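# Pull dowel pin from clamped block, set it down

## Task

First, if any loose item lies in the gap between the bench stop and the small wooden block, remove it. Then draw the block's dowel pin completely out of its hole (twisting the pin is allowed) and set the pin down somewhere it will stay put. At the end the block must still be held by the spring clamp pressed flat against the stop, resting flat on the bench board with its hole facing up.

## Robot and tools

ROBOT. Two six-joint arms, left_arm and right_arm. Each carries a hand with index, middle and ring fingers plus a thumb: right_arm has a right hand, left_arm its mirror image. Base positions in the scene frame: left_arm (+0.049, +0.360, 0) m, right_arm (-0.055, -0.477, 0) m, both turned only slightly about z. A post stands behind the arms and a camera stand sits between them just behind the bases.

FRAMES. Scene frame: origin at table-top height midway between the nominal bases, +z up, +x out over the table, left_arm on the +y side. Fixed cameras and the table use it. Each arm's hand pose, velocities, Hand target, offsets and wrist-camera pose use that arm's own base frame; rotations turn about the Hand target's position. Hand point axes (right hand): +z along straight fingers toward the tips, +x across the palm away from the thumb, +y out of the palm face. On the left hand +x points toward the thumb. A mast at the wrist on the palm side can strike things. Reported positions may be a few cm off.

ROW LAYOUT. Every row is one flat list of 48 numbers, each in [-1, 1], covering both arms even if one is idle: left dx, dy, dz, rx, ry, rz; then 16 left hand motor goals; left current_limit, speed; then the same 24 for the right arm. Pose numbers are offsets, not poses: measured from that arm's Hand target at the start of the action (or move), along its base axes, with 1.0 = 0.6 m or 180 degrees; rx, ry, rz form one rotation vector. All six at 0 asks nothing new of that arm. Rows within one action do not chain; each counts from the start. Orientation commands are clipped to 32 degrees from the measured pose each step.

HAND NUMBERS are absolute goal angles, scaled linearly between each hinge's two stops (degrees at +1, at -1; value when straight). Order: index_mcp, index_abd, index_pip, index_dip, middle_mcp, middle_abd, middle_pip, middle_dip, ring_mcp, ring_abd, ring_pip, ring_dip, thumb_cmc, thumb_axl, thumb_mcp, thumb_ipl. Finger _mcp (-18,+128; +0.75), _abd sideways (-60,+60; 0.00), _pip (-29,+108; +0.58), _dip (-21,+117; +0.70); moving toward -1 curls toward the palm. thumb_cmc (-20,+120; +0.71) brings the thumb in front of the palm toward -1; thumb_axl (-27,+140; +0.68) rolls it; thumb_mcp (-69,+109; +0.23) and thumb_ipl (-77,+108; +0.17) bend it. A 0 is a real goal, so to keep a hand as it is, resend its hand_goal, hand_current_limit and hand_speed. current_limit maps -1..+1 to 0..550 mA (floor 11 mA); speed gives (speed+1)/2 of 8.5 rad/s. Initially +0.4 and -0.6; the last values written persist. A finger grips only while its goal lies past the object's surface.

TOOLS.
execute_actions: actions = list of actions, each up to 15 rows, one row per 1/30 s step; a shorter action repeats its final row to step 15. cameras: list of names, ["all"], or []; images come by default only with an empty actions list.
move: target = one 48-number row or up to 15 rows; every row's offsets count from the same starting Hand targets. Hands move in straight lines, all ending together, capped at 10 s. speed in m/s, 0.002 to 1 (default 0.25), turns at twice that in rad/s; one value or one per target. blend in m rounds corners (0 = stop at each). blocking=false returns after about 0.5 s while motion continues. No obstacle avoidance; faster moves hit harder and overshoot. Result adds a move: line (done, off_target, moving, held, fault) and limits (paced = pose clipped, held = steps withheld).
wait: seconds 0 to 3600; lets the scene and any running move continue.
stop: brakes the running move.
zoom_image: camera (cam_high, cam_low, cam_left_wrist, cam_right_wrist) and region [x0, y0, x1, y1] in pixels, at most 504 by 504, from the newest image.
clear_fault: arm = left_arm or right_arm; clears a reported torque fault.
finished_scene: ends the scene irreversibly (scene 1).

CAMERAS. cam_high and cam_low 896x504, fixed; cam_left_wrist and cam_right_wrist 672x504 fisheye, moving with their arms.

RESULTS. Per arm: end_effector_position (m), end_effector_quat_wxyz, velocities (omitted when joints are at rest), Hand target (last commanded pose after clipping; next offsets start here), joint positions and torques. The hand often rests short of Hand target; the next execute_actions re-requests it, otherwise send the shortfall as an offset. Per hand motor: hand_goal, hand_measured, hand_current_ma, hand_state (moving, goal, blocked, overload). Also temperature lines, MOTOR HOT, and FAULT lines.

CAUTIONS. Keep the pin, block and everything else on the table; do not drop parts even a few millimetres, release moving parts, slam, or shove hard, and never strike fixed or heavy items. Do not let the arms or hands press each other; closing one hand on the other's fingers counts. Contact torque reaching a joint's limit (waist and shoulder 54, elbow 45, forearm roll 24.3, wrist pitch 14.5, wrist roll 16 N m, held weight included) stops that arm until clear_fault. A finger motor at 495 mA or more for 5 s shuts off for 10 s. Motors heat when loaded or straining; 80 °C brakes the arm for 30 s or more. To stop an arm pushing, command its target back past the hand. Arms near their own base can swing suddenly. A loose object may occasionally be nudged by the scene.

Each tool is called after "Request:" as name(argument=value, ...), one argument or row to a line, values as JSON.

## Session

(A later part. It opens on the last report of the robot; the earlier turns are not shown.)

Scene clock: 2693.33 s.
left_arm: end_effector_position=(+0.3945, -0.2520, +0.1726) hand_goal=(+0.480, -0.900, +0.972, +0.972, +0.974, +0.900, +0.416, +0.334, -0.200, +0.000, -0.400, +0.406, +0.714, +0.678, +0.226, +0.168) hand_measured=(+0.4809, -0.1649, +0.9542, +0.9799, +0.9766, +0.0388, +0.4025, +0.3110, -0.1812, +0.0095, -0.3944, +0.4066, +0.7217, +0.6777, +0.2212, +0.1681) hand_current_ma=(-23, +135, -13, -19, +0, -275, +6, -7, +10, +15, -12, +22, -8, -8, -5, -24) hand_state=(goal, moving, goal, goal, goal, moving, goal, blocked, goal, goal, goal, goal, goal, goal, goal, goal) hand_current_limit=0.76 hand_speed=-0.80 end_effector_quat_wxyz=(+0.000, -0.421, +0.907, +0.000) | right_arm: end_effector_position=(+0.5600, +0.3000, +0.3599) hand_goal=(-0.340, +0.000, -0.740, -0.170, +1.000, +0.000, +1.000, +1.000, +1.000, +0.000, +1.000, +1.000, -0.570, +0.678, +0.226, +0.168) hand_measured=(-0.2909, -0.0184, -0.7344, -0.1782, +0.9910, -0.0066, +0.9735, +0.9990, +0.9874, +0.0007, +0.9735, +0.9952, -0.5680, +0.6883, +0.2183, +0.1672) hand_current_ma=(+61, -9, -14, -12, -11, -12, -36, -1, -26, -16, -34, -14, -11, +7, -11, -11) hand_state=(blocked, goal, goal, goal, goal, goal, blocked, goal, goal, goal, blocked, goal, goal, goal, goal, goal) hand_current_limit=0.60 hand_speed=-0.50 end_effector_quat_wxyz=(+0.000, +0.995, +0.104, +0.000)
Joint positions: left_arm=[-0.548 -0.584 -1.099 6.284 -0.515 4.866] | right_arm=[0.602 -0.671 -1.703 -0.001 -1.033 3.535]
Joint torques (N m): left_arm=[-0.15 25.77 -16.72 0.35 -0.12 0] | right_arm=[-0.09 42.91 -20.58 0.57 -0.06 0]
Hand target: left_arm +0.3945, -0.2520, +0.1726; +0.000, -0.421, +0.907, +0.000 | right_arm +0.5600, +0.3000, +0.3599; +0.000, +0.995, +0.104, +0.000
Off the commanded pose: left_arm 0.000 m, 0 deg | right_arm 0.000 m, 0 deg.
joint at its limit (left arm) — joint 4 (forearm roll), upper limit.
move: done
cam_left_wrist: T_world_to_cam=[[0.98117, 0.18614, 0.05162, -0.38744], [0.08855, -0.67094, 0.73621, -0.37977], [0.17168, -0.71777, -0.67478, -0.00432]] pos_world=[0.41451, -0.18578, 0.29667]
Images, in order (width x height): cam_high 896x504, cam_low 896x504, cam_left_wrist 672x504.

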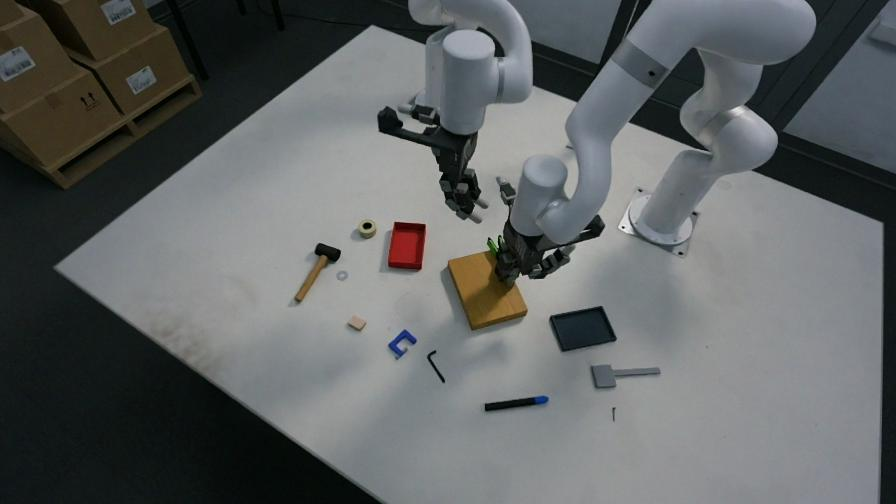

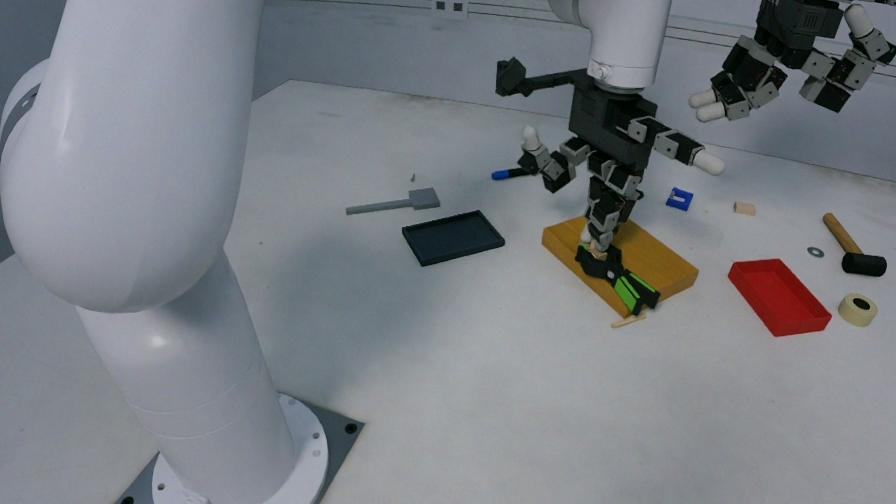

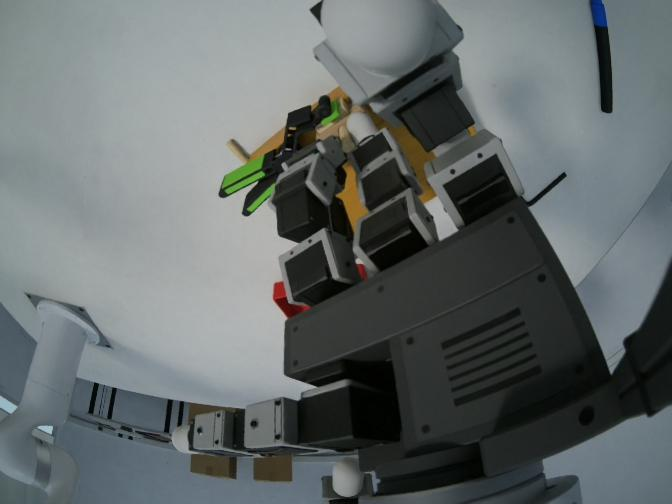

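Request:
move(
  target=[
    [0,0,0,0,0,0,0.479,-0.9,0.971,0.971,0.973,0.9,0.416,0.333,-0.2,0,-0.4,0.406,0.714,0.678,0.226,0.168,0.3,-0.8,0.0443,0.05,-0.2,0,0,0,-0.34,0,-0.74,-0.17,1,0,1,1,1,0,1,1,-0.571,0.678,0.226,0.168,0.6,-0.5],
    [0,0,0,0,0,0,0.479,-0.9,0.971,0.971,0.973,0.9,0.416,0.333,-0.2,0,-0.4,0.406,0.714,0.678,0.226,0.168,0.3,-0.8,0.0443,0.1088,-0.32,0,0,0,-0.34,0,-0.74,-0.17,1,0,1,1,1,0,1,1,-0.571,0.678,0.226,0.168,0.6,-0.5],
  ],
  speed=0.1,
  cameras=["cam_low","cam_high","cam_left_wrist","cam_right_wrist"],
)

Request:
zoom_image(
  camera="cam_low",
  region=[540, 150, 720, 310],
)

Request:
zoom_image(
  camera="cam_high",
  region=[430, 200, 560, 330],
)

Scene clock: 2698.33 s.
left_arm: end_effector_position=(+0.3945, -0.2520, +0.1726) hand_goal=(+0.480, -0.900, +0.972, +0.972, +0.974, +0.900, +0.416, +0.334, -0.200, +0.000, -0.400, +0.406, +0.714, +0.678, +0.226, +0.168) hand_measured=(+0.4797, -0.1722, +0.9542, +0.9799, +0.9778, +0.0388, +0.4025, +0.3097, -0.1799, +0.0095, -0.3956, +0.4066, +0.7217, +0.6767, +0.2212, +0.1681) hand_current_ma=(-18, +361, +12, +4, +8, -349, +14, -12, +14, -11, -8, +5, -3, -9, -3, +7) hand_state=(goal, blocked, goal, goal, goal, blocked, goal, blocked, goal, goal, goal, goal, goal, goal, goal, goal) hand_current_limit=0.30 hand_speed=-0.80 end_effector_quat_wxyz=(+0.000, -0.421, +0.907, +0.000) | right_arm: end_effector_position=(+0.5826, +0.3257, +0.2570) hand_goal=(-0.340, +0.000, -0.740, -0.170, +1.000, +0.000, +1.000, +1.000, +1.000, +0.000, +1.000, +1.000, -0.570, +0.678, +0.226, +0.168) hand_measured=(-0.2909, -0.0184, -0.7331, -0.1770, +0.9862, -0.0081, +0.9735, +0.9990, +0.9862, +0.0007, +0.9735, +0.9952, -0.5718, +0.6883, +0.2163, +0.1672) hand_current_ma=(+68, +1, +12, -16, -22, -19, -28, +1, -13, -27, -33, -21, -11, +5, -19, -10) hand_state=(blocked, goal, goal, goal, goal, goal, blocked, goal, goal, goal, blocked, goal, goal, goal, goal, goal) hand_current_limit=0.60 hand_speed=-0.50 end_effector_quat_wxyz=(+0.000, +0.995, +0.104, +0.000)
Joint positions: left_arm=[-0.548 -0.584 -1.099 6.284 -0.515 4.866] | right_arm=[0.614 -0.843 -1.744 -0.001 -0.902 3.547]
Joint torques (N m): left_arm=[-0.15 36 -16.71 0.35 -0.12 0] | right_arm=[-0.09 46.91 -20.17 0.52 -0.06 -1.4]
Hand target: left_arm +0.3945, -0.2520, +0.1726; +0.000, -0.421, +0.907, +0.000 | right_arm +0.5826, +0.3256, +0.2571; +0.000, +0.995, +0.104, +0.000 (not the last commanded pose)
Off the commanded pose: left_arm 0.000 m, 0 deg | right_arm 0.098 m, 0 deg.
joint at its limit (left arm) — joint 4 (forearm roll), upper limit.
move: held (right_arm; a check stopped the path); path passed 0 of 2 targets; limits=held
pose unreachable (right arm): on one or more control steps of this call, first in action 0 (counted from 0), this arm could not follow its commanded pose, so it was not sent that pose on those steps. It may still have moved: this result reports where it is.
cause: moving toward the commanded pose would bring a part of the arm too close to another arm (a part of this arm just beyond joint 4 (forearm roll) and a part of the left arm just beyond its joint 5 (wrist pitch), at the place that arm is still heading or pushing toward).
cam_left_wrist: T_world_to_cam=[[0.98117, 0.18614, 0.05162, -0.38744], [0.08855, -0.67094, 0.73621, -0.37977], [0.17168, -0.71777, -0.67478, -0.00432]] pos_world=[0.41451, -0.18578, 0.29667]
cam_right_wrist: T_world_to_cam=[[-0.65288, -0.75725, 0.01793, 0.65367], [-0.51968, 0.46503, 0.71672, -0.07783], [-0.55107, 0.45861, -0.69713, 0.47515]] pos_world=[0.64816, 0.31327, 0.3753]

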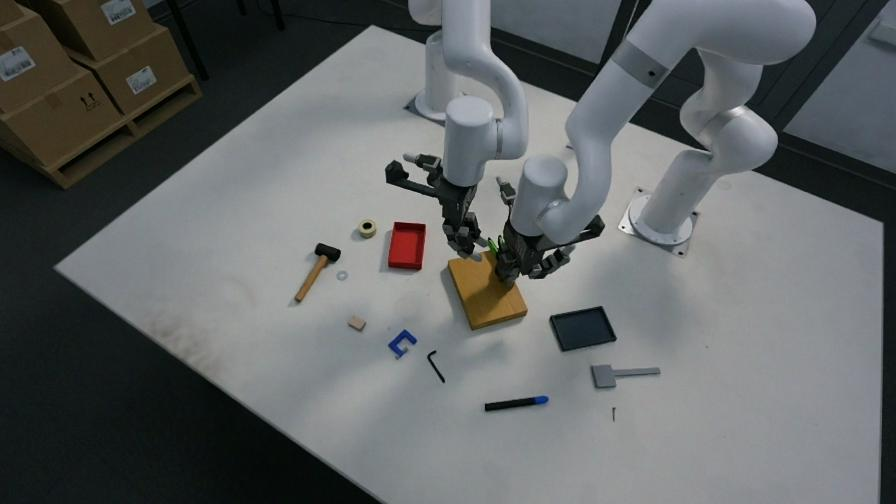

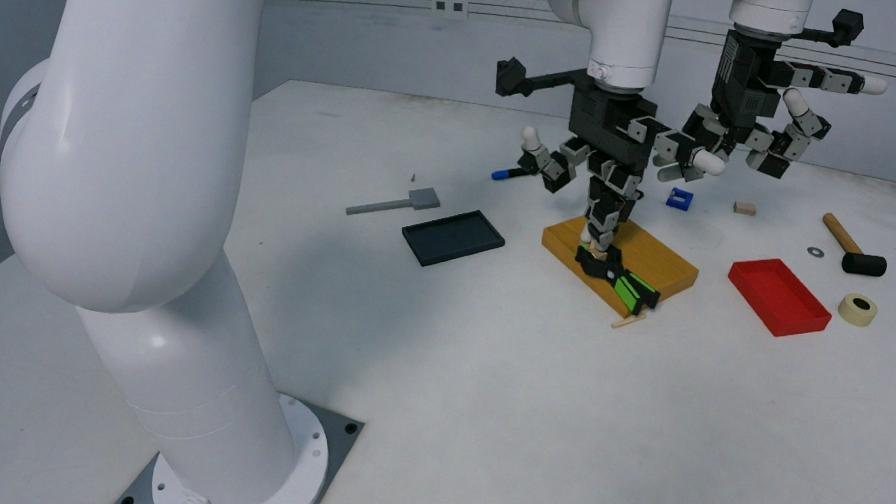

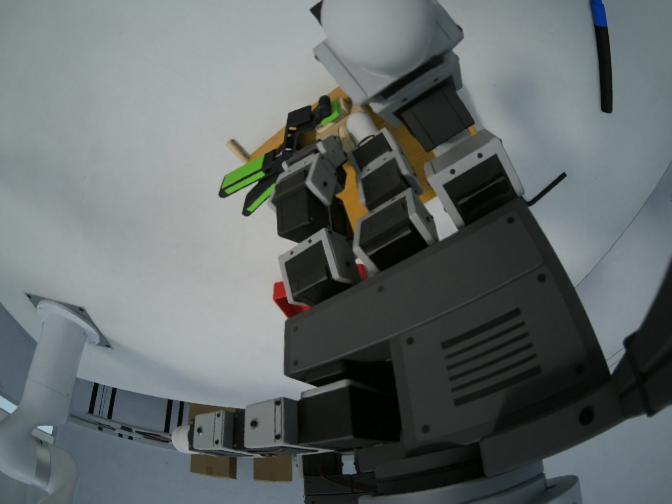

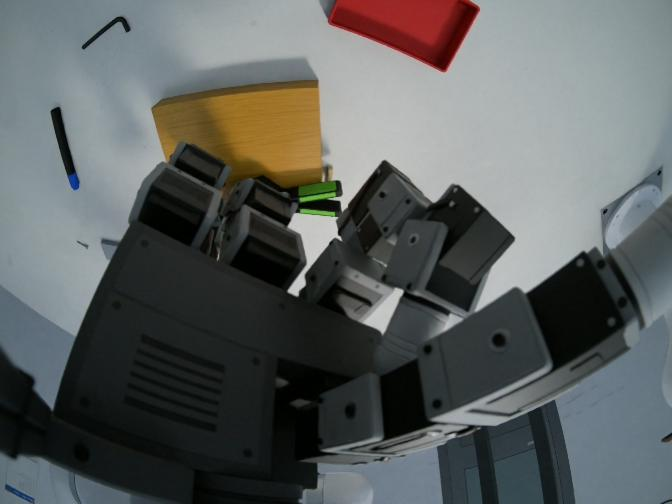

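Scaled by 2.800 from the camera's image (finer frame: 1280x720).

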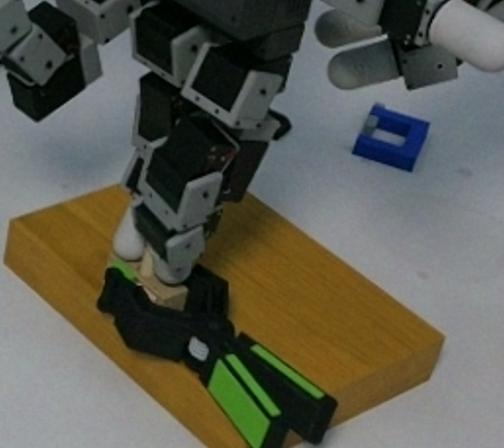

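Scaled by 3.877 from the camera's image (finer frame: 1280x720).

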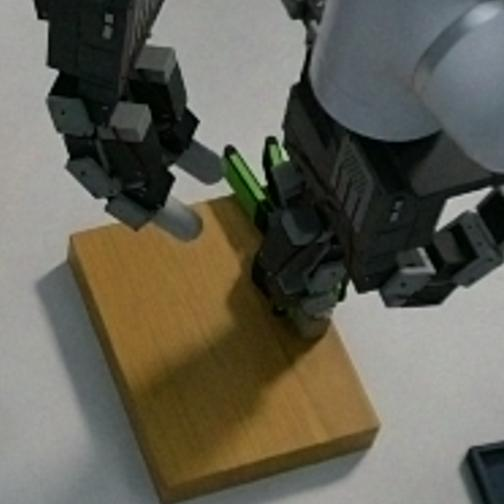

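Request:
move(
  target=[
    [0,0,0,0,0,0,0.479,-0.9,0.971,0.971,0.973,0.9,0.416,0.333,-0.2,0,-0.4,0.406,0.714,0.678,0.226,0.168,0.3,-0.8,0,-0.0927,0,0.1902,0.0404,0,-0.34,0,-0.74,-0.17,1,0,1,0.7,1,0,1,0.7,-0.571,0.678,0.226,0.168,0.6,-0.5],
    [0,0,0,0,0,0,0.479,-0.9,0.971,0.971,0.973,0.9,0.416,0.333,-0.2,0,-0.4,0.406,0.714,0.678,0.226,0.168,0.3,-0.8,0.0115,0,-0.1618,0.1902,0.0404,0,-0.34,0,-0.74,-0.17,1,0,1,0.7,1,0,1,0.7,-0.571,0.678,0.226,0.168,0.6,-0.5],
    [0,0,0,0,0,0,0.479,-0.9,0.971,0.971,0.973,0.9,0.416,0.333,-0.2,0,-0.4,0.406,0.714,0.678,0.226,0.168,0.3,-0.8,0.0115,0.0433,-0.2618,0.1902,0.0404,0,-0.34,0,-0.74,-0.17,1,0,1,0.7,1,0,1,0.7,-0.571,0.678,0.226,0.168,0.6,-0.5],
  ],
  speed=0.1,
  cameras=["cam_low","cam_high","cam_right_wrist"],
)

Request:
zoom_image(
  camera="cam_low",
  region=[540, 150, 720, 310],
)

Request:
zoom_image(
  camera="cam_high",
  region=[430, 200, 560, 330],
)

Scene clock: 2724.67 s.
left_arm: end_effector_position=(+0.3945, -0.2520, +0.1726) hand_goal=(+0.480, -0.900, +0.972, +0.972, +0.974, +0.900, +0.416, +0.334, -0.200, +0.000, -0.400, +0.406, +0.714, +0.678, +0.226, +0.168) hand_measured=(+0.4797, -0.1722, +0.9542, +0.9799, +0.9778, +0.0388, +0.4025, +0.3097, -0.1812, +0.0095, -0.3944, +0.4053, +0.7205, +0.6777, +0.2212, +0.1672) hand_current_ma=(-9, +373, -3, -26, -10, -360, +3, -16, -3, +0, +5, -7, +5, -6, +5, -5) hand_state=(goal, blocked, goal, goal, goal, blocked, goal, blocked, goal, goal, goal, goal, goal, goal, goal, goal) hand_current_limit=0.30 hand_speed=-0.80 end_effector_quat_wxyz=(+0.000, -0.421, +0.907, +0.000) | right_arm: end_effector_position=(+0.5895, +0.3516, +0.1000) hand_goal=(-0.340, +0.000, -0.740, -0.170, +1.000, +0.000, +1.000, +0.700, +1.000, +0.000, +1.000, +0.700, -0.570, +0.678, +0.226, +0.168) hand_measured=(-0.2921, -0.0184, -0.7331, -0.1770, +0.9754, -0.0066, +0.9735, +0.6920, +0.9730, +0.0021, +0.9735, +0.6996, -0.5730, +0.6883, +0.2163, +0.1672) hand_current_ma=(+62, -21, -2, -8, -34, -11, -47, +6, -25, -14, -30, -3, -15, -9, -15, +18) hand_state=(blocked, goal, goal, goal, blocked, goal, blocked, goal, blocked, goal, blocked, goal, goal, goal, goal, goal) hand_current_limit=0.60 hand_speed=-0.50 end_effector_quat_wxyz=(-0.299, +0.949, +0.100, -0.032)
Joint positions: left_arm=[-0.548 -0.584 -1.099 6.284 -0.515 4.866] | right_arm=[0.45 -0.966 -1.594 0.983 -0.733 2.593]
Joint torques (N m): left_arm=[-0.15 36 -16.71 0.35 -0.12 0] | right_arm=[-0.12 48.41 -19 0.72 -0.44 0.01]
Hand target: left_arm +0.3945, -0.2520, +0.1726; +0.000, -0.421, +0.907, +0.000 | right_arm +0.5895, +0.3516, +0.1000; -0.299, +0.949, +0.100, -0.032
Off the commanded pose: left_arm 0.000 m, 0 deg | right_arm 0.000 m, 0 deg.
joint at its limit (left arm) — joint 4 (forearm roll), upper limit.
move: done
cam_right_wrist: T_world_to_cam=[[-0.67355, -0.66022, -0.33231, 0.69369], [-0.41302, -0.03666, 0.90998, 0.12039], [-0.61298, 0.75017, -0.24799, 0.24667]] pos_world=[0.66817, 0.27736, 0.18214]
Images, in order (width x height): cam_high 896x504, cam_low 896x504, cam_right_wrist 672x504.

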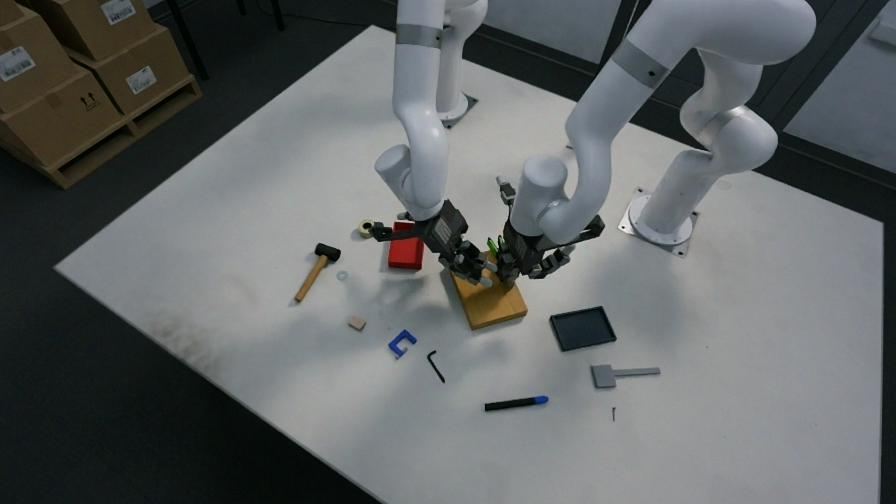

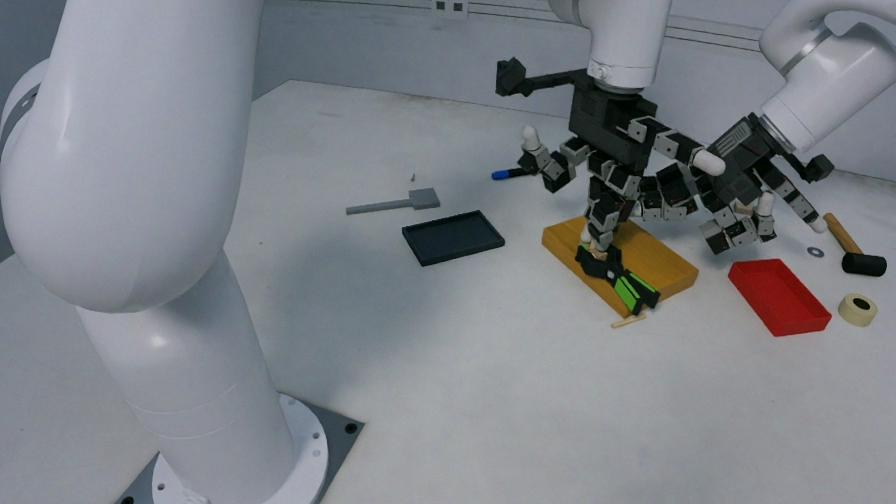

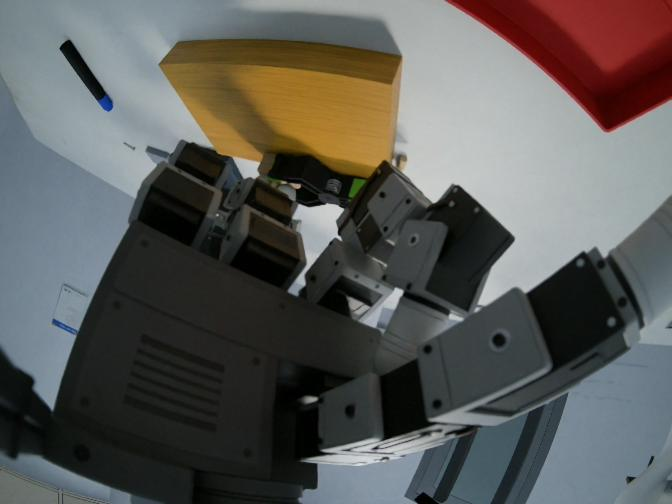

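Scaled by 2.800 from the camera's image (finer frame: 1280x720).

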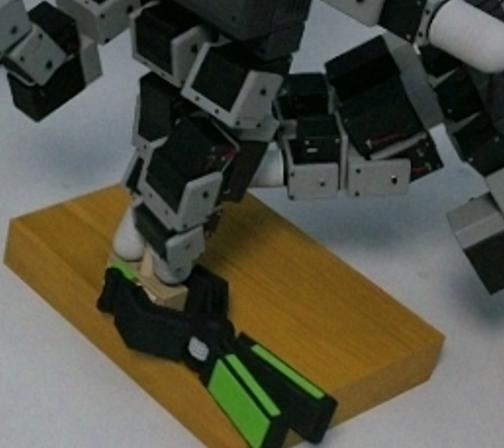

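Scaled by 3.877 from the camera's image (finer frame: 1280x720).

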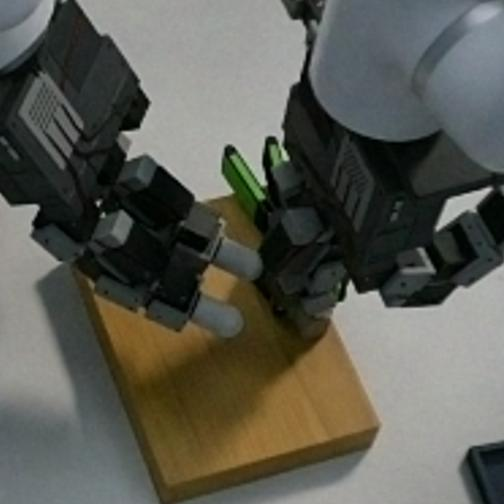

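Request:
execute_actions(
  actions=[],
)

Request:
zoom_image(
  camera="cam_low",
  region=[500, 120, 760, 320],
)

Request:
zoom_image(
  camera="cam_high",
  region=[380, 180, 600, 350],
)

Scene clock: 2733.13 s.
left_arm: end_effector_position=(+0.3945, -0.2520, +0.1726) hand_goal=(+0.480, -0.900, +0.972, +0.972, +0.974, +0.900, +0.416, +0.334, -0.200, +0.000, -0.400, +0.406, +0.714, +0.678, +0.226, +0.168) hand_measured=(+0.4797, -0.1722, +0.9542, +0.9799, +0.9766, +0.0402, +0.4025, +0.3097, -0.1799, +0.0095, -0.3956, +0.4053, +0.7217, +0.6777, +0.2212, +0.1672) hand_current_ma=(-4, +359, -10, -21, -8, -361, +17, -11, +7, +14, +6, +23, +7, -4, -21, -9) hand_state=(goal, blocked, goal, goal, goal, blocked, goal, blocked, goal, goal, goal, goal, goal, goal, goal, goal) hand_current_limit=0.30 hand_speed=-0.80 end_effector_quat_wxyz=(+0.000, -0.421, +0.907, +0.000) | right_arm: end_effector_position=(+0.5895, +0.3516, +0.1000) hand_goal=(-0.340, +0.000, -0.740, -0.170, +1.000, +0.000, +1.000, +0.700, +1.000, +0.000, +1.000, +0.700, -0.570, +0.678, +0.226, +0.168) hand_measured=(-0.2921, -0.0184, -0.7331, -0.1770, +0.9754, -0.0066, +0.9722, +0.6920, +0.9705, +0.0007, +0.9735, +0.7009, -0.5718, +0.6893, +0.2173, +0.1672) hand_current_ma=(+68, -9, -2, -16, -32, -10, -43, -13, -36, -7, -49, -2, -7, +10, -13, +5) hand_state=(blocked, goal, goal, goal, blocked, goal, blocked, goal, blocked, goal, blocked, goal, goal, goal, goal, goal) hand_current_limit=0.60 hand_speed=-0.50 end_effector_quat_wxyz=(-0.299, +0.949, +0.100, -0.032)
Joint positions: left_arm=[-0.548 -0.584 -1.099 6.284 -0.515 4.866] | right_arm=[0.45 -0.966 -1.594 0.983 -0.733 2.593]
Joint velocities: within noise
Joint torques (N m): left_arm=[-0.15 36 -16.71 0.35 -0.12 0] | right_arm=[-0.12 48.41 -19 0.72 -0.44 0.01]
Motor temperatures (°C): left_arm=[27 31 31 33 38 33] | right_arm=[27 33 34 30 35 33]
Hand target: left_arm +0.3945, -0.2520, +0.1726; +0.000, -0.421, +0.907, +0.000 | right_arm +0.5895, +0.3516, +0.1000; -0.299, +0.949, +0.100, -0.032
Off the commanded pose: left_arm 0.000 m, 0 deg | right_arm 0.000 m, 0 deg.
camera_calibration:
cam_left_wrist: T_world_to_cam=[[0.98117, 0.18614, 0.05162, -0.38744], [0.08855, -0.67094, 0.73621, -0.37977], [0.17168, -0.71777, -0.67478, -0.00432]] pos_world=[0.41451, -0.18578, 0.29667]
cam_right_wrist: T_world_to_cam=[[-0.67355, -0.66022, -0.33231, 0.69366], [-0.41302, -0.03666, 0.90998, 0.12048], [-0.61298, 0.75017, -0.24799, 0.24665]] pos_world=[0.66817, 0.27736, 0.18204]

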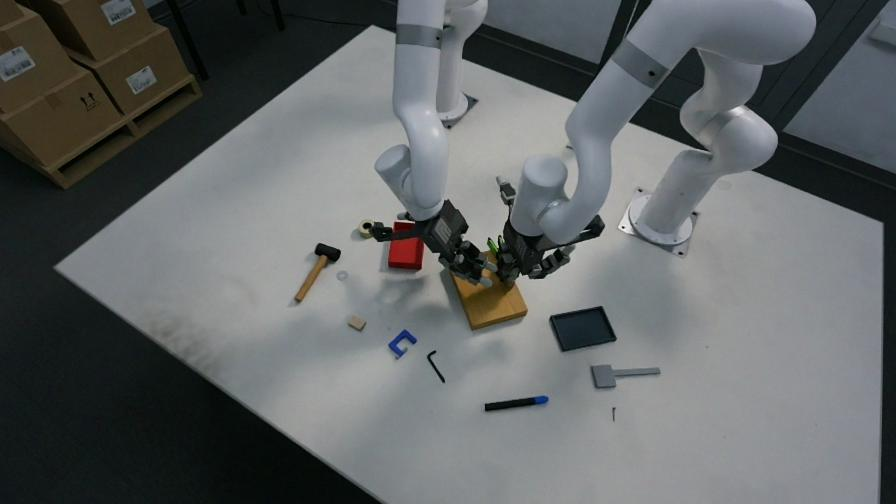

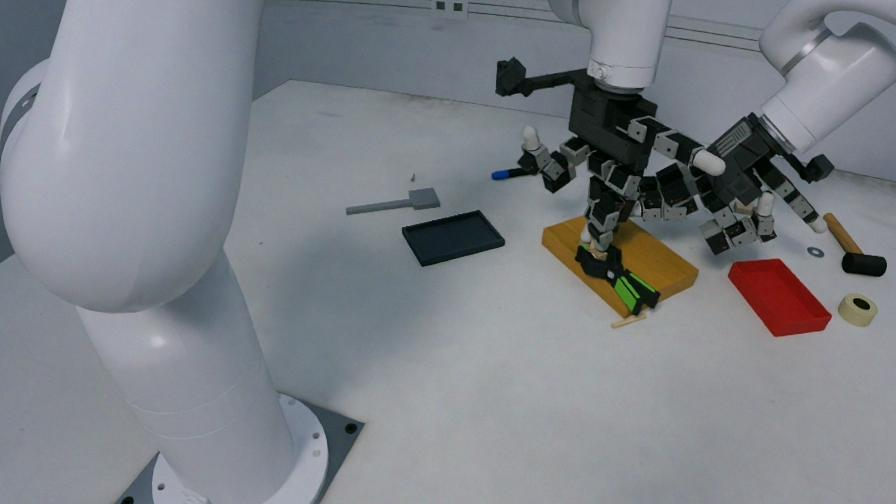

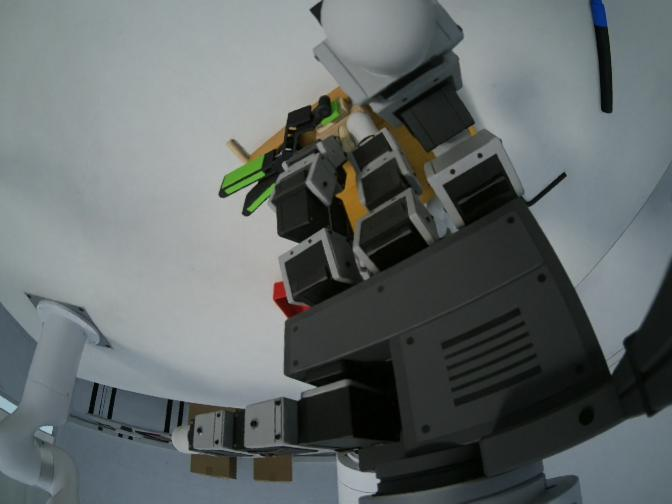

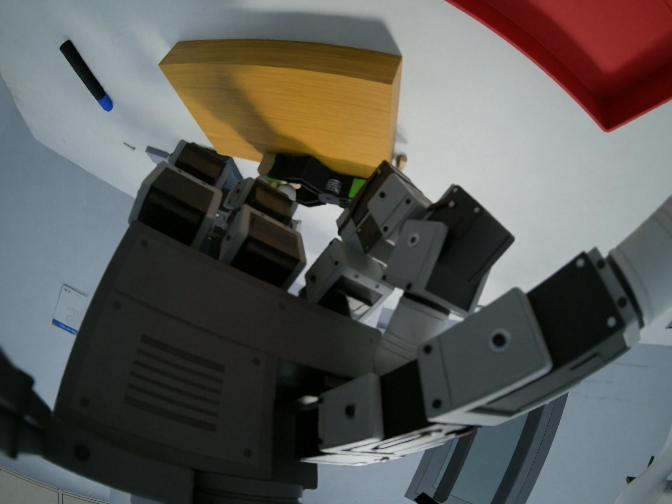

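Scaled by 1.938 from the camera's image (finer frame: 1280x720).

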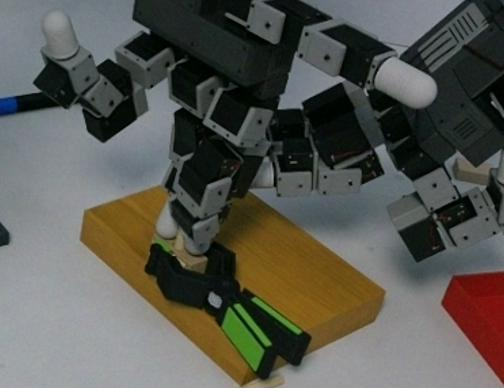

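Scaled by 2.291 from the camera's image (finer frame: 1280x720).

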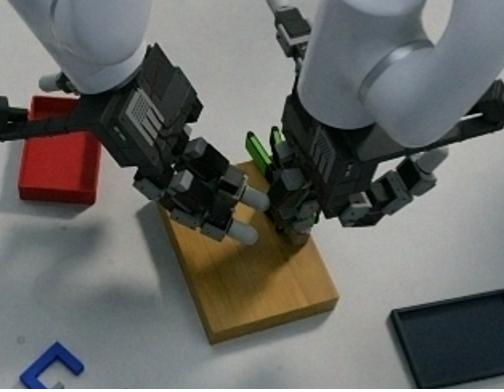

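Request:
move(
  target=[0,0,0,0,0,0,0.479,-0.9,0.971,0.971,0.973,0.9,0.416,0.333,-0.2,0,-0.4,0.406,0.714,0.678,0.226,0.168,0.3,-0.8,0,0,-0.0667,0,0,0,-0.34,0,-0.74,-0.17,1,0,1,0.7,1,0,1,0.7,-0.571,0.678,0.226,0.168,0.6,-0.5],
  speed=0.05,
  cameras=["cam_low","cam_high","cam_right_wrist"],
)

Request:
zoom_image(
  camera="cam_low",
  region=[540, 160, 720, 310],
)

Request:
zoom_image(
  camera="cam_high",
  region=[430, 210, 560, 340],
)

Scene clock: 2739.60 s.
left_arm: end_effector_position=(+0.3945, -0.2520, +0.1726) hand_goal=(+0.480, -0.900, +0.972, +0.972, +0.974, +0.900, +0.416, +0.334, -0.200, +0.000, -0.400, +0.406, +0.714, +0.678, +0.226, +0.168) hand_measured=(+0.4797, -0.1722, +0.9542, +0.9799, +0.9778, +0.0402, +0.4025, +0.3097, -0.1799, +0.0095, -0.3956, +0.4066, +0.7205, +0.6777, +0.2212, +0.1672) hand_current_ma=(-6, +342, +18, +0, -6, -346, +13, -15, +11, +3, -2, -24, -9, -7, -19, -19) hand_state=(goal, blocked, goal, goal, goal, blocked, goal, blocked, goal, goal, goal, goal, goal, goal, goal, goal) hand_current_limit=0.30 hand_speed=-0.80 end_effector_quat_wxyz=(+0.000, -0.421, +0.907, +0.000) | right_arm: end_effector_position=(+0.5895, +0.3516, +0.0600) hand_goal=(-0.340, +0.000, -0.740, -0.170, +1.000, +0.000, +1.000, +0.700, +1.000, +0.000, +1.000, +0.700, -0.570, +0.678, +0.226, +0.168) hand_measured=(-0.2909, -0.0184, -0.7331, -0.1782, +0.9754, -0.0052, +0.9722, +0.6920, +0.9717, +0.0007, +0.9735, +0.6996, -0.5718, +0.6883, +0.2163, +0.1672) hand_current_ma=(+51, -12, -8, -26, -20, -22, -43, -2, -28, -4, -16, +8, -25, +7, -8, +13) hand_state=(blocked, goal, goal, goal, blocked, goal, blocked, goal, blocked, goal, blocked, goal, goal, goal, goal, goal) hand_current_limit=0.60 hand_speed=-0.50 end_effector_quat_wxyz=(-0.299, +0.949, +0.100, -0.032)
Joint positions: left_arm=[-0.548 -0.584 -1.099 6.284 -0.515 4.866] | right_arm=[0.45 -1.031 -1.607 1.033 -0.705 2.527]
Joint torques (N m): left_arm=[-0.15 36 -16.71 0.35 -0.12 0] | right_arm=[-0.12 49.16 -18.51 0.65 3.04 -1.43]
Hand target: left_arm +0.3945, -0.2520, +0.1726; +0.000, -0.421, +0.907, +0.000 | right_arm +0.5895, +0.3516, +0.0600; -0.299, +0.949, +0.100, -0.032
Off the commanded pose: left_arm 0.000 m, 0 deg | right_arm 0.000 m, 0 deg.
joint at its limit (left arm) — joint 4 (forearm roll), upper limit.
move: done
cam_right_wrist: T_world_to_cam=[[-0.67355, -0.66022, -0.33231, 0.68036], [-0.41302, -0.03666, 0.90998, 0.15688], [-0.61298, 0.75017, -0.24799, 0.23673]] pos_world=[0.66817, 0.27736, 0.14204]
Images, in order (width x height): cam_high 896x504, cam_low 896x504, cam_right_wrist 672x504.

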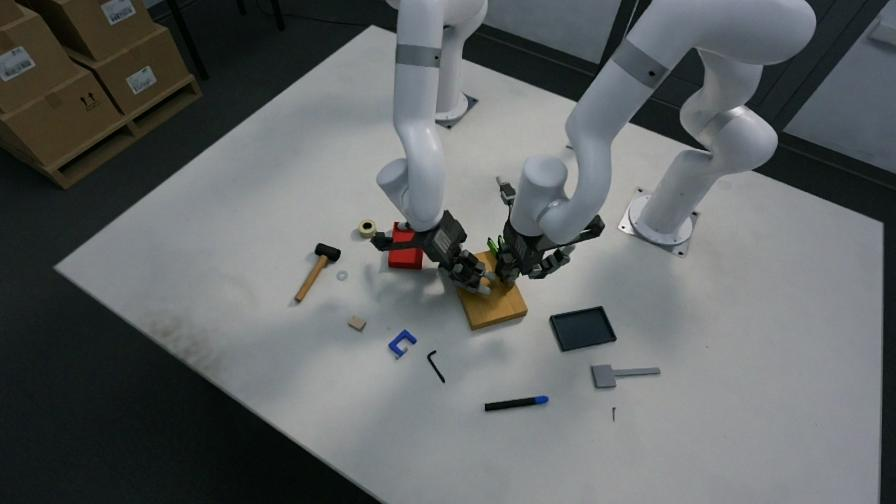

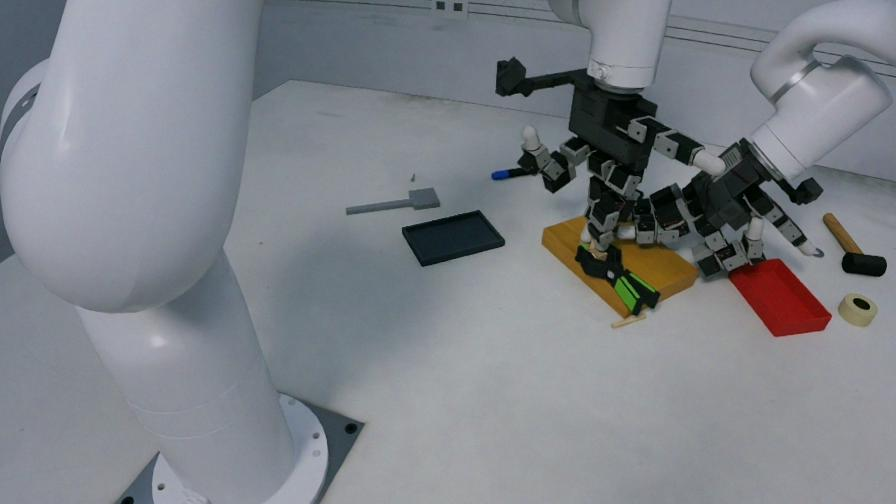

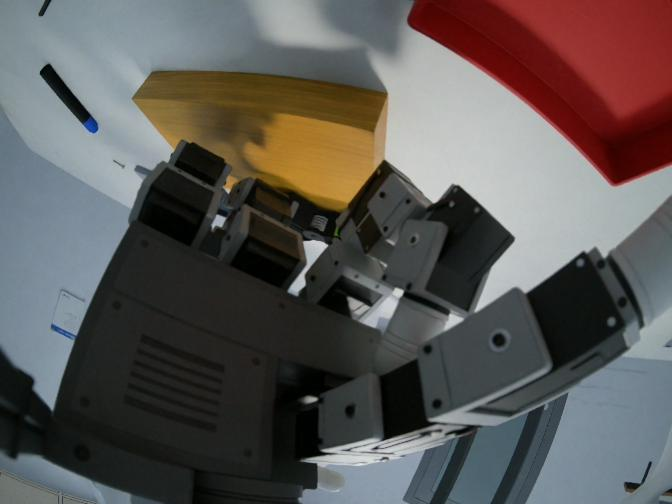

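Scaled by 2.800 from the camera's image (finer frame: 1280x720).

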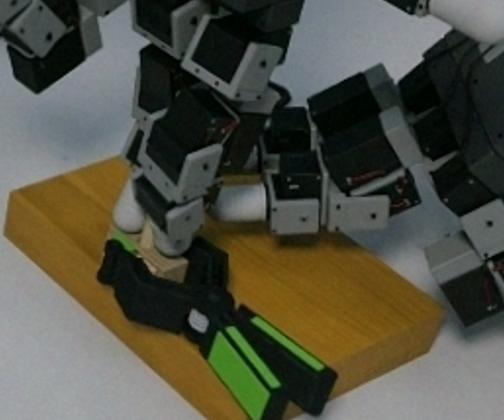

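Scaled by 3.877 from the camera's image (finer frame: 1280x720).

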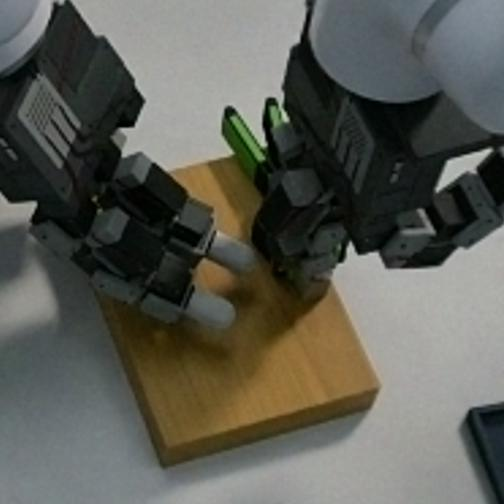

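Request:
move(
  target=[
    [0,0,0,0,0,0,0.479,-0.9,0.971,0.971,0.973,0.9,0.416,0.333,-0.2,0,-0.4,0.406,0.714,0.678,0.226,0.168,0.3,-0.8,0.0127,-0.0108,0,0,0,0,-0.34,0,-0.74,-0.17,1,0,1,0.7,1,0,1,0.7,-0.571,0.678,0.226,0.168,0.6,-0.5],
    [0,0,0,0,0,0,0.479,-0.9,0.971,0.971,0.973,0.9,0.416,0.333,-0.2,0,-0.4,0.406,0.714,0.678,0.226,0.168,0.3,-0.8,0.0127,-0.0108,-0.0333,0,0,0,-0.34,0,-0.74,-0.17,1,0,1,0.7,1,0,1,0.7,-0.571,0.678,0.226,0.168,0.6,-0.5],
  ],
  speed=0.04,
  cameras=["cam_low","cam_high"],
)

Request:
zoom_image(
  camera="cam_low",
  region=[540, 160, 720, 310],
)

Request:
zoom_image(
  camera="cam_high",
  region=[430, 210, 560, 340],
)

Scene clock: 2746.47 s.
left_arm: end_effector_position=(+0.3945, -0.2520, +0.1726) hand_goal=(+0.480, -0.900, +0.972, +0.972, +0.974, +0.900, +0.416, +0.334, -0.200, +0.000, -0.400, +0.406, +0.714, +0.678, +0.226, +0.168) hand_measured=(+0.4809, -0.1722, +0.9542, +0.9799, +0.9778, +0.0388, +0.4025, +0.3097, -0.1799, +0.0095, -0.3944, +0.4066, +0.7217, +0.6777, +0.2212, +0.1681) hand_current_ma=(-22, +353, +24, -10, +9, -374, -2, -34, -3, -7, +9, +11, -4, -10, +4, -24) hand_state=(goal, blocked, goal, goal, goal, blocked, goal, blocked, goal, goal, goal, goal, goal, goal, goal, goal) hand_current_limit=0.30 hand_speed=-0.80 end_effector_quat_wxyz=(+0.000, -0.421, +0.907, +0.000) | right_arm: end_effector_position=(+0.5971, +0.3451, +0.0400) hand_goal=(-0.340, +0.000, -0.740, -0.170, +1.000, +0.000, +1.000, +0.700, +1.000, +0.000, +1.000, +0.700, -0.570, +0.678, +0.226, +0.168) hand_measured=(-0.2921, -0.0198, -0.7331, -0.1770, +0.9754, -0.0066, +0.9722, +0.6907, +0.9717, +0.0007, +0.9735, +0.6996, -0.5718, +0.6883, +0.2163, +0.1672) hand_current_ma=(+63, -4, +7, -24, -36, -15, -50, +9, -22, -7, -30, +3, -3, +6, -19, +8) hand_state=(blocked, goal, goal, goal, blocked, goal, blocked, goal, blocked, goal, blocked, goal, goal, goal, goal, goal) hand_current_limit=0.60 hand_speed=-0.50 end_effector_quat_wxyz=(-0.299, +0.949, +0.100, -0.032)
Joint positions: left_arm=[-0.548 -0.584 -1.099 6.284 -0.515 4.866] | right_arm=[0.437 -1.074 -1.635 1.041 -0.704 2.501]
Joint torques (N m): left_arm=[-0.15 36 -16.71 0.35 -0.12 0] | right_arm=[-0.13 31.06 -18.34 0.63 -0.5 0.01]
Hand target: left_arm +0.3945, -0.2520, +0.1726; +0.000, -0.421, +0.907, +0.000 | right_arm +0.5971, +0.3451, +0.0400; -0.299, +0.949, +0.100, -0.032
Off the commanded pose: left_arm 0.000 m, 0 deg | right_arm 0.000 m, 0 deg.
joint at its limit (left arm) — joint 4 (forearm roll), upper limit.
move: done
Images, in order (width x height): cam_high 896x504, cam_low 896x504.

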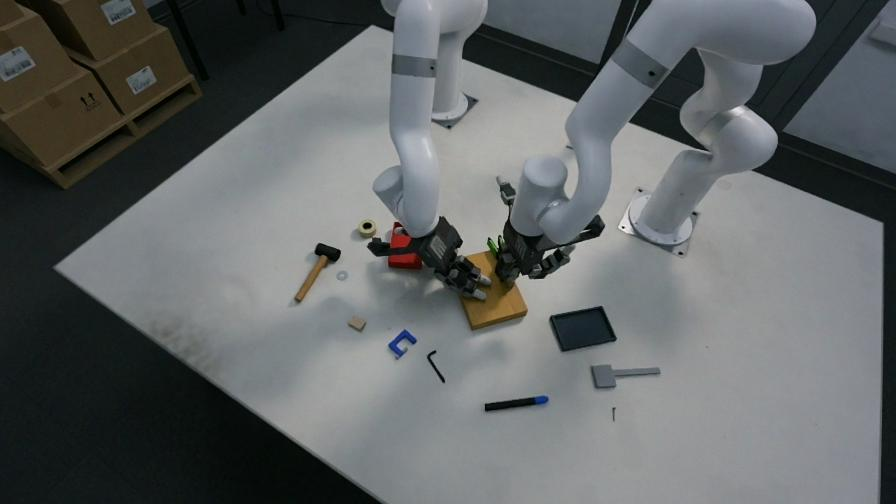

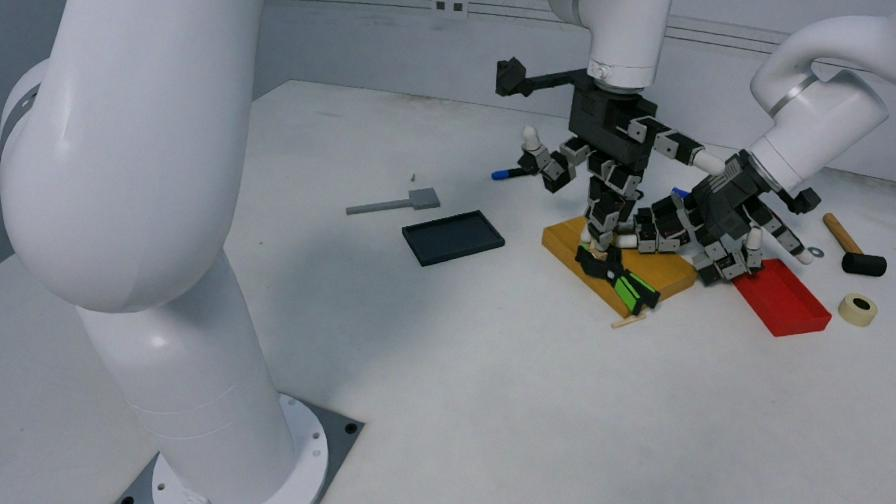

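Scaled by 2.800 from the camera's image (finer frame: 1280x720).

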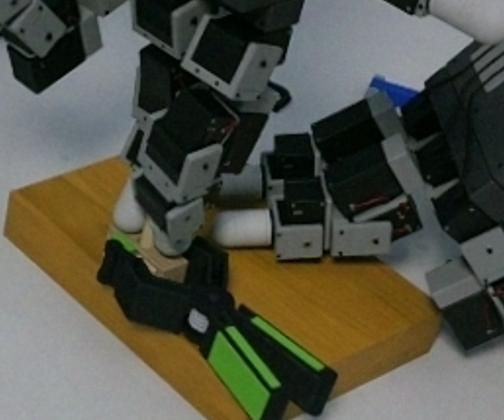

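Scaled by 3.877 from the camera's image (finer frame: 1280x720).

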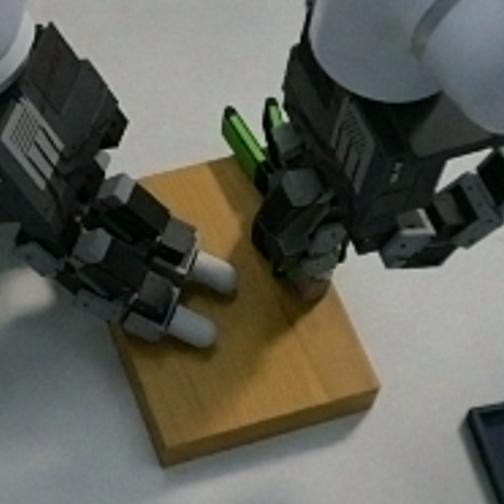

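Request:
move(
  target=[
    [0,0,0,0,0,0,0.479,-0.9,0.971,0.971,0.973,0.9,0.416,0.333,-0.2,0,-0.4,0.406,0.714,0.678,0.226,0.168,0.3,-0.8,0,0,-0.0117,0,0,0,-0.34,0,-0.74,-0.17,1,0,1,0.7,1,0,1,0.7,-0.571,0.678,0.226,0.168,0.6,-0.5],
  ],
  speed=0.02,
  cameras=[],
)

Request:
execute_actions(
  actions=[
    [[0,0,0,0,0,0,0.479,-0.9,0.971,0.971,0.973,0.9,0.416,0.333,-0.2,0,-0.4,0.406,0.714,0.678,0.226,0.168,0.3,-0.8,0,0,-0.0033,0,0,0,-0.34,0,-0.74,-0.17,1,0,1,0.7,1,0,1,0.7,-0.571,0.678,0.226,0.168,0.6,-0.5]],
  ],
)

Request:
execute_actions(
  actions=[
    [[0,0,0,0,0,0,0.479,-0.9,0.971,0.971,0.973,0.9,0.416,0.333,-0.2,0,-0.4,0.406,0.714,0.678,0.226,0.168,0.3,-0.8,0,0,-0.0033,0,0,0,-0.34,0,-0.74,-0.17,1,0,1,0.7,1,0,1,0.7,-0.571,0.678,0.226,0.168,0.6,-0.5]],
  ],
)

Scene clock: 2755.77 s.
left_arm: end_effector_position=(+0.3945, -0.2520, +0.1726) hand_goal=(+0.480, -0.900, +0.972, +0.972, +0.974, +0.900, +0.416, +0.334, -0.200, +0.000, -0.400, +0.406, +0.714, +0.678, +0.226, +0.168) hand_measured=(+0.4797, -0.1722, +0.9542, +0.9799, +0.9778, +0.0402, +0.4025, +0.3097, -0.1799, +0.0080, -0.3956, +0.4053, +0.7217, +0.6777, +0.2212, +0.1672) hand_current_ma=(-19, +337, +16, -16, +6, -368, +7, -27, +11, +13, -4, +19, -2, -16, -21, -9) hand_state=(goal, blocked, goal, goal, goal, blocked, goal, blocked, goal, goal, goal, goal, goal, goal, goal, goal) hand_current_limit=0.30 hand_speed=-0.80 end_effector_quat_wxyz=(+0.000, -0.421, +0.907, +0.000) | right_arm: end_effector_position=(+0.5971, +0.3451, +0.0330) hand_goal=(-0.340, +0.000, -0.740, -0.170, +1.000, +0.000, +1.000, +0.700, +1.000, +0.000, +1.000, +0.700, -0.570, +0.678, +0.226, +0.168) hand_measured=(-0.2921, -0.0198, -0.7331, -0.1770, +0.9959, -0.0052, +0.9747, +0.7034, +0.9959, +0.0021, +0.9735, +0.7047, -0.5718, +0.6883, +0.2173, +0.1672) hand_current_ma=(+62, -16, -9, -27, -6, -13, -37, +6, -11, -14, -42, +0, -19, -6, -23, +0) hand_state=(blocked, goal, goal, goal, goal, goal, blocked, goal, goal, goal, blocked, goal, goal, goal, goal, goal) hand_current_limit=0.60 hand_speed=-0.50 end_effector_quat_wxyz=(-0.299, +0.949, +0.100, -0.032)
Joint positions: left_arm=[-0.548 -0.584 -1.099 6.284 -0.515 4.866] | right_arm=[0.437 -1.086 -1.639 1.049 -0.7 2.49]
Joint torques (N m): left_arm=[-0.15 36 -16.71 0.35 -0.12 0] | right_arm=[-0.13 49.86 -18.26 0.62 -0.51 -1.57]
Hand target: left_arm +0.3945, -0.2520, +0.1726; +0.000, -0.421, +0.907, +0.000 | right_arm +0.5971, +0.3451, +0.0330; -0.299, +0.949, +0.100, -0.032
Off the commanded pose: left_arm 0.000 m, 0 deg | right_arm 0.000 m, 0 deg.
joint at its limit (left arm) — joint 4 (forearm roll), upper limit.
move: done

Scene clock: 2756.47 s.
left_arm: end_effector_position=(+0.3945, -0.2520, +0.1726) hand_goal=(+0.480, -0.900, +0.972, +0.972, +0.974, +0.900, +0.416, +0.334, -0.200, +0.000, -0.400, +0.406, +0.714, +0.678, +0.226, +0.168) hand_measured=(+0.4809, -0.1722, +0.9542, +0.9799, +0.9778, +0.0388, +0.4025, +0.3097, -0.1812, +0.0080, -0.3956, +0.4066, +0.7217, +0.6777, +0.2212, +0.1681) hand_current_ma=(-20, +366, -10, -32, -1, -358, +5, -21, -7, +9, -1, -6, +8, +7, +5, -22) hand_state=(goal, blocked, goal, goal, goal, blocked, goal, blocked, goal, goal, goal, goal, goal, goal, goal, goal) hand_current_limit=0.30 hand_speed=-0.80 end_effector_quat_wxyz=(+0.000, -0.421, +0.907, +0.000) | right_arm: end_effector_position=(+0.5971, +0.3451, +0.0310) hand_goal=(-0.340, +0.000, -0.740, -0.170, +1.000, +0.000, +1.000, +0.700, +1.000, +0.000, +1.000, +0.700, -0.570, +0.678, +0.226, +0.168) hand_measured=(-0.2957, -0.0184, -0.7331, -0.1782, +1.0000, -0.0066, +0.9773, +0.7225, +1.0000, +0.0007, +0.9773, +0.7264, -0.5718, +0.6883, +0.2163, +0.1681) hand_current_ma=(+47, -12, -7, -22, -8, -5, -38, +51, -5, -8, -35, +26, -13, +3, -10, +10) hand_state=(blocked, goal, goal, goal, goal, goal, blocked, blocked, goal, goal, blocked, blocked, goal, goal, goal, goal) hand_current_limit=0.60 hand_speed=-0.50 end_effector_quat_wxyz=(-0.299, +0.949, +0.100, -0.032)
Joint positions: left_arm=[-0.548 -0.584 -1.099 6.284 -0.515 4.866] | right_arm=[0.437 -1.09 -1.641 1.052 -0.698 2.487]
Joint torques (N m): left_arm=[-0.15 36 -16.71 0.35 -0.12 0] | right_arm=[-0.13 49.89 -18.24 0.62 -0.51 -1.47]
Hand target: left_arm +0.3945, -0.2520, +0.1726; +0.000, -0.421, +0.907, +0.000 | right_arm +0.5971, +0.3451, +0.0310; -0.299, +0.949, +0.100, -0.032
Off the commanded pose: left_arm 0.000 m, 0 deg | right_arm 0.000 m, 0 deg.
joint at its limit (left arm) — joint 4 (forearm roll), upper limit.

Scene clock: 2757.17 s.
left_arm: end_effector_position=(+0.3945, -0.2520, +0.1726) hand_goal=(+0.480, -0.900, +0.972, +0.972, +0.974, +0.900, +0.416, +0.334, -0.200, +0.000, -0.400, +0.406, +0.714, +0.678, +0.226, +0.168) hand_measured=(+0.4797, -0.1722, +0.9542, +0.9799, +0.9766, +0.0388, +0.4025, +0.3097, -0.1799, +0.0095, -0.3944, +0.4066, +0.7205, +0.6767, +0.2212, +0.1681) hand_current_ma=(-5, +343, +5, -14, -16, -374, +3, -11, -4, +30, -5, -10, +10, +13, -17, -2) hand_state=(goal, blocked, goal, goal, goal, blocked, goal, blocked, goal, goal, goal, goal, goal, goal, goal, goal) hand_current_limit=0.30 hand_speed=-0.80 end_effector_quat_wxyz=(+0.000, -0.421, +0.907, +0.000) | right_arm: end_effector_position=(+0.5971, +0.3451, +0.0290) hand_goal=(-0.340, +0.000, -0.740, -0.170, +1.000, +0.000, +1.000, +0.700, +1.000, +0.000, +1.000, +0.700, -0.570, +0.678, +0.226, +0.168) hand_measured=(-0.3150, -0.0184, -0.7318, -0.1770, +1.0000, -0.0066, +0.9786, +0.7569, +1.0000, +0.0021, +0.9799, +0.7569, -0.5718, +0.6883, +0.2173, +0.1672) hand_current_ma=(+31, -10, +21, -17, -3, -19, -24, +65, +9, -16, -39, +63, -10, -3, -20, -1) hand_state=(blocked, goal, goal, goal, goal, goal, blocked, blocked, goal, goal, blocked, blocked, goal, goal, goal, goal) hand_current_limit=0.60 hand_speed=-0.50 end_effector_quat_wxyz=(-0.299, +0.949, +0.100, -0.032)
Joint positions: left_arm=[-0.548 -0.584 -1.099 6.284 -0.515 4.866] | right_arm=[0.437 -1.093 -1.642 1.054 -0.697 2.484]
Joint torques (N m): left_arm=[-0.15 36 -16.71 0.35 -0.12 0] | right_arm=[-0.13 30.63 -18.22 0.61 -0.51 0.01]
Hand target: left_arm +0.3945, -0.2520, +0.1726; +0.000, -0.421, +0.907, +0.000 | right_arm +0.5971, +0.3451, +0.0290; -0.299, +0.949, +0.100, -0.032
Off the commanded pose: left_arm 0.000 m, 0 deg | right_arm 0.000 m, 0 deg.
joint at its limit (left arm) — joint 4 (forearm roll), upper limit.


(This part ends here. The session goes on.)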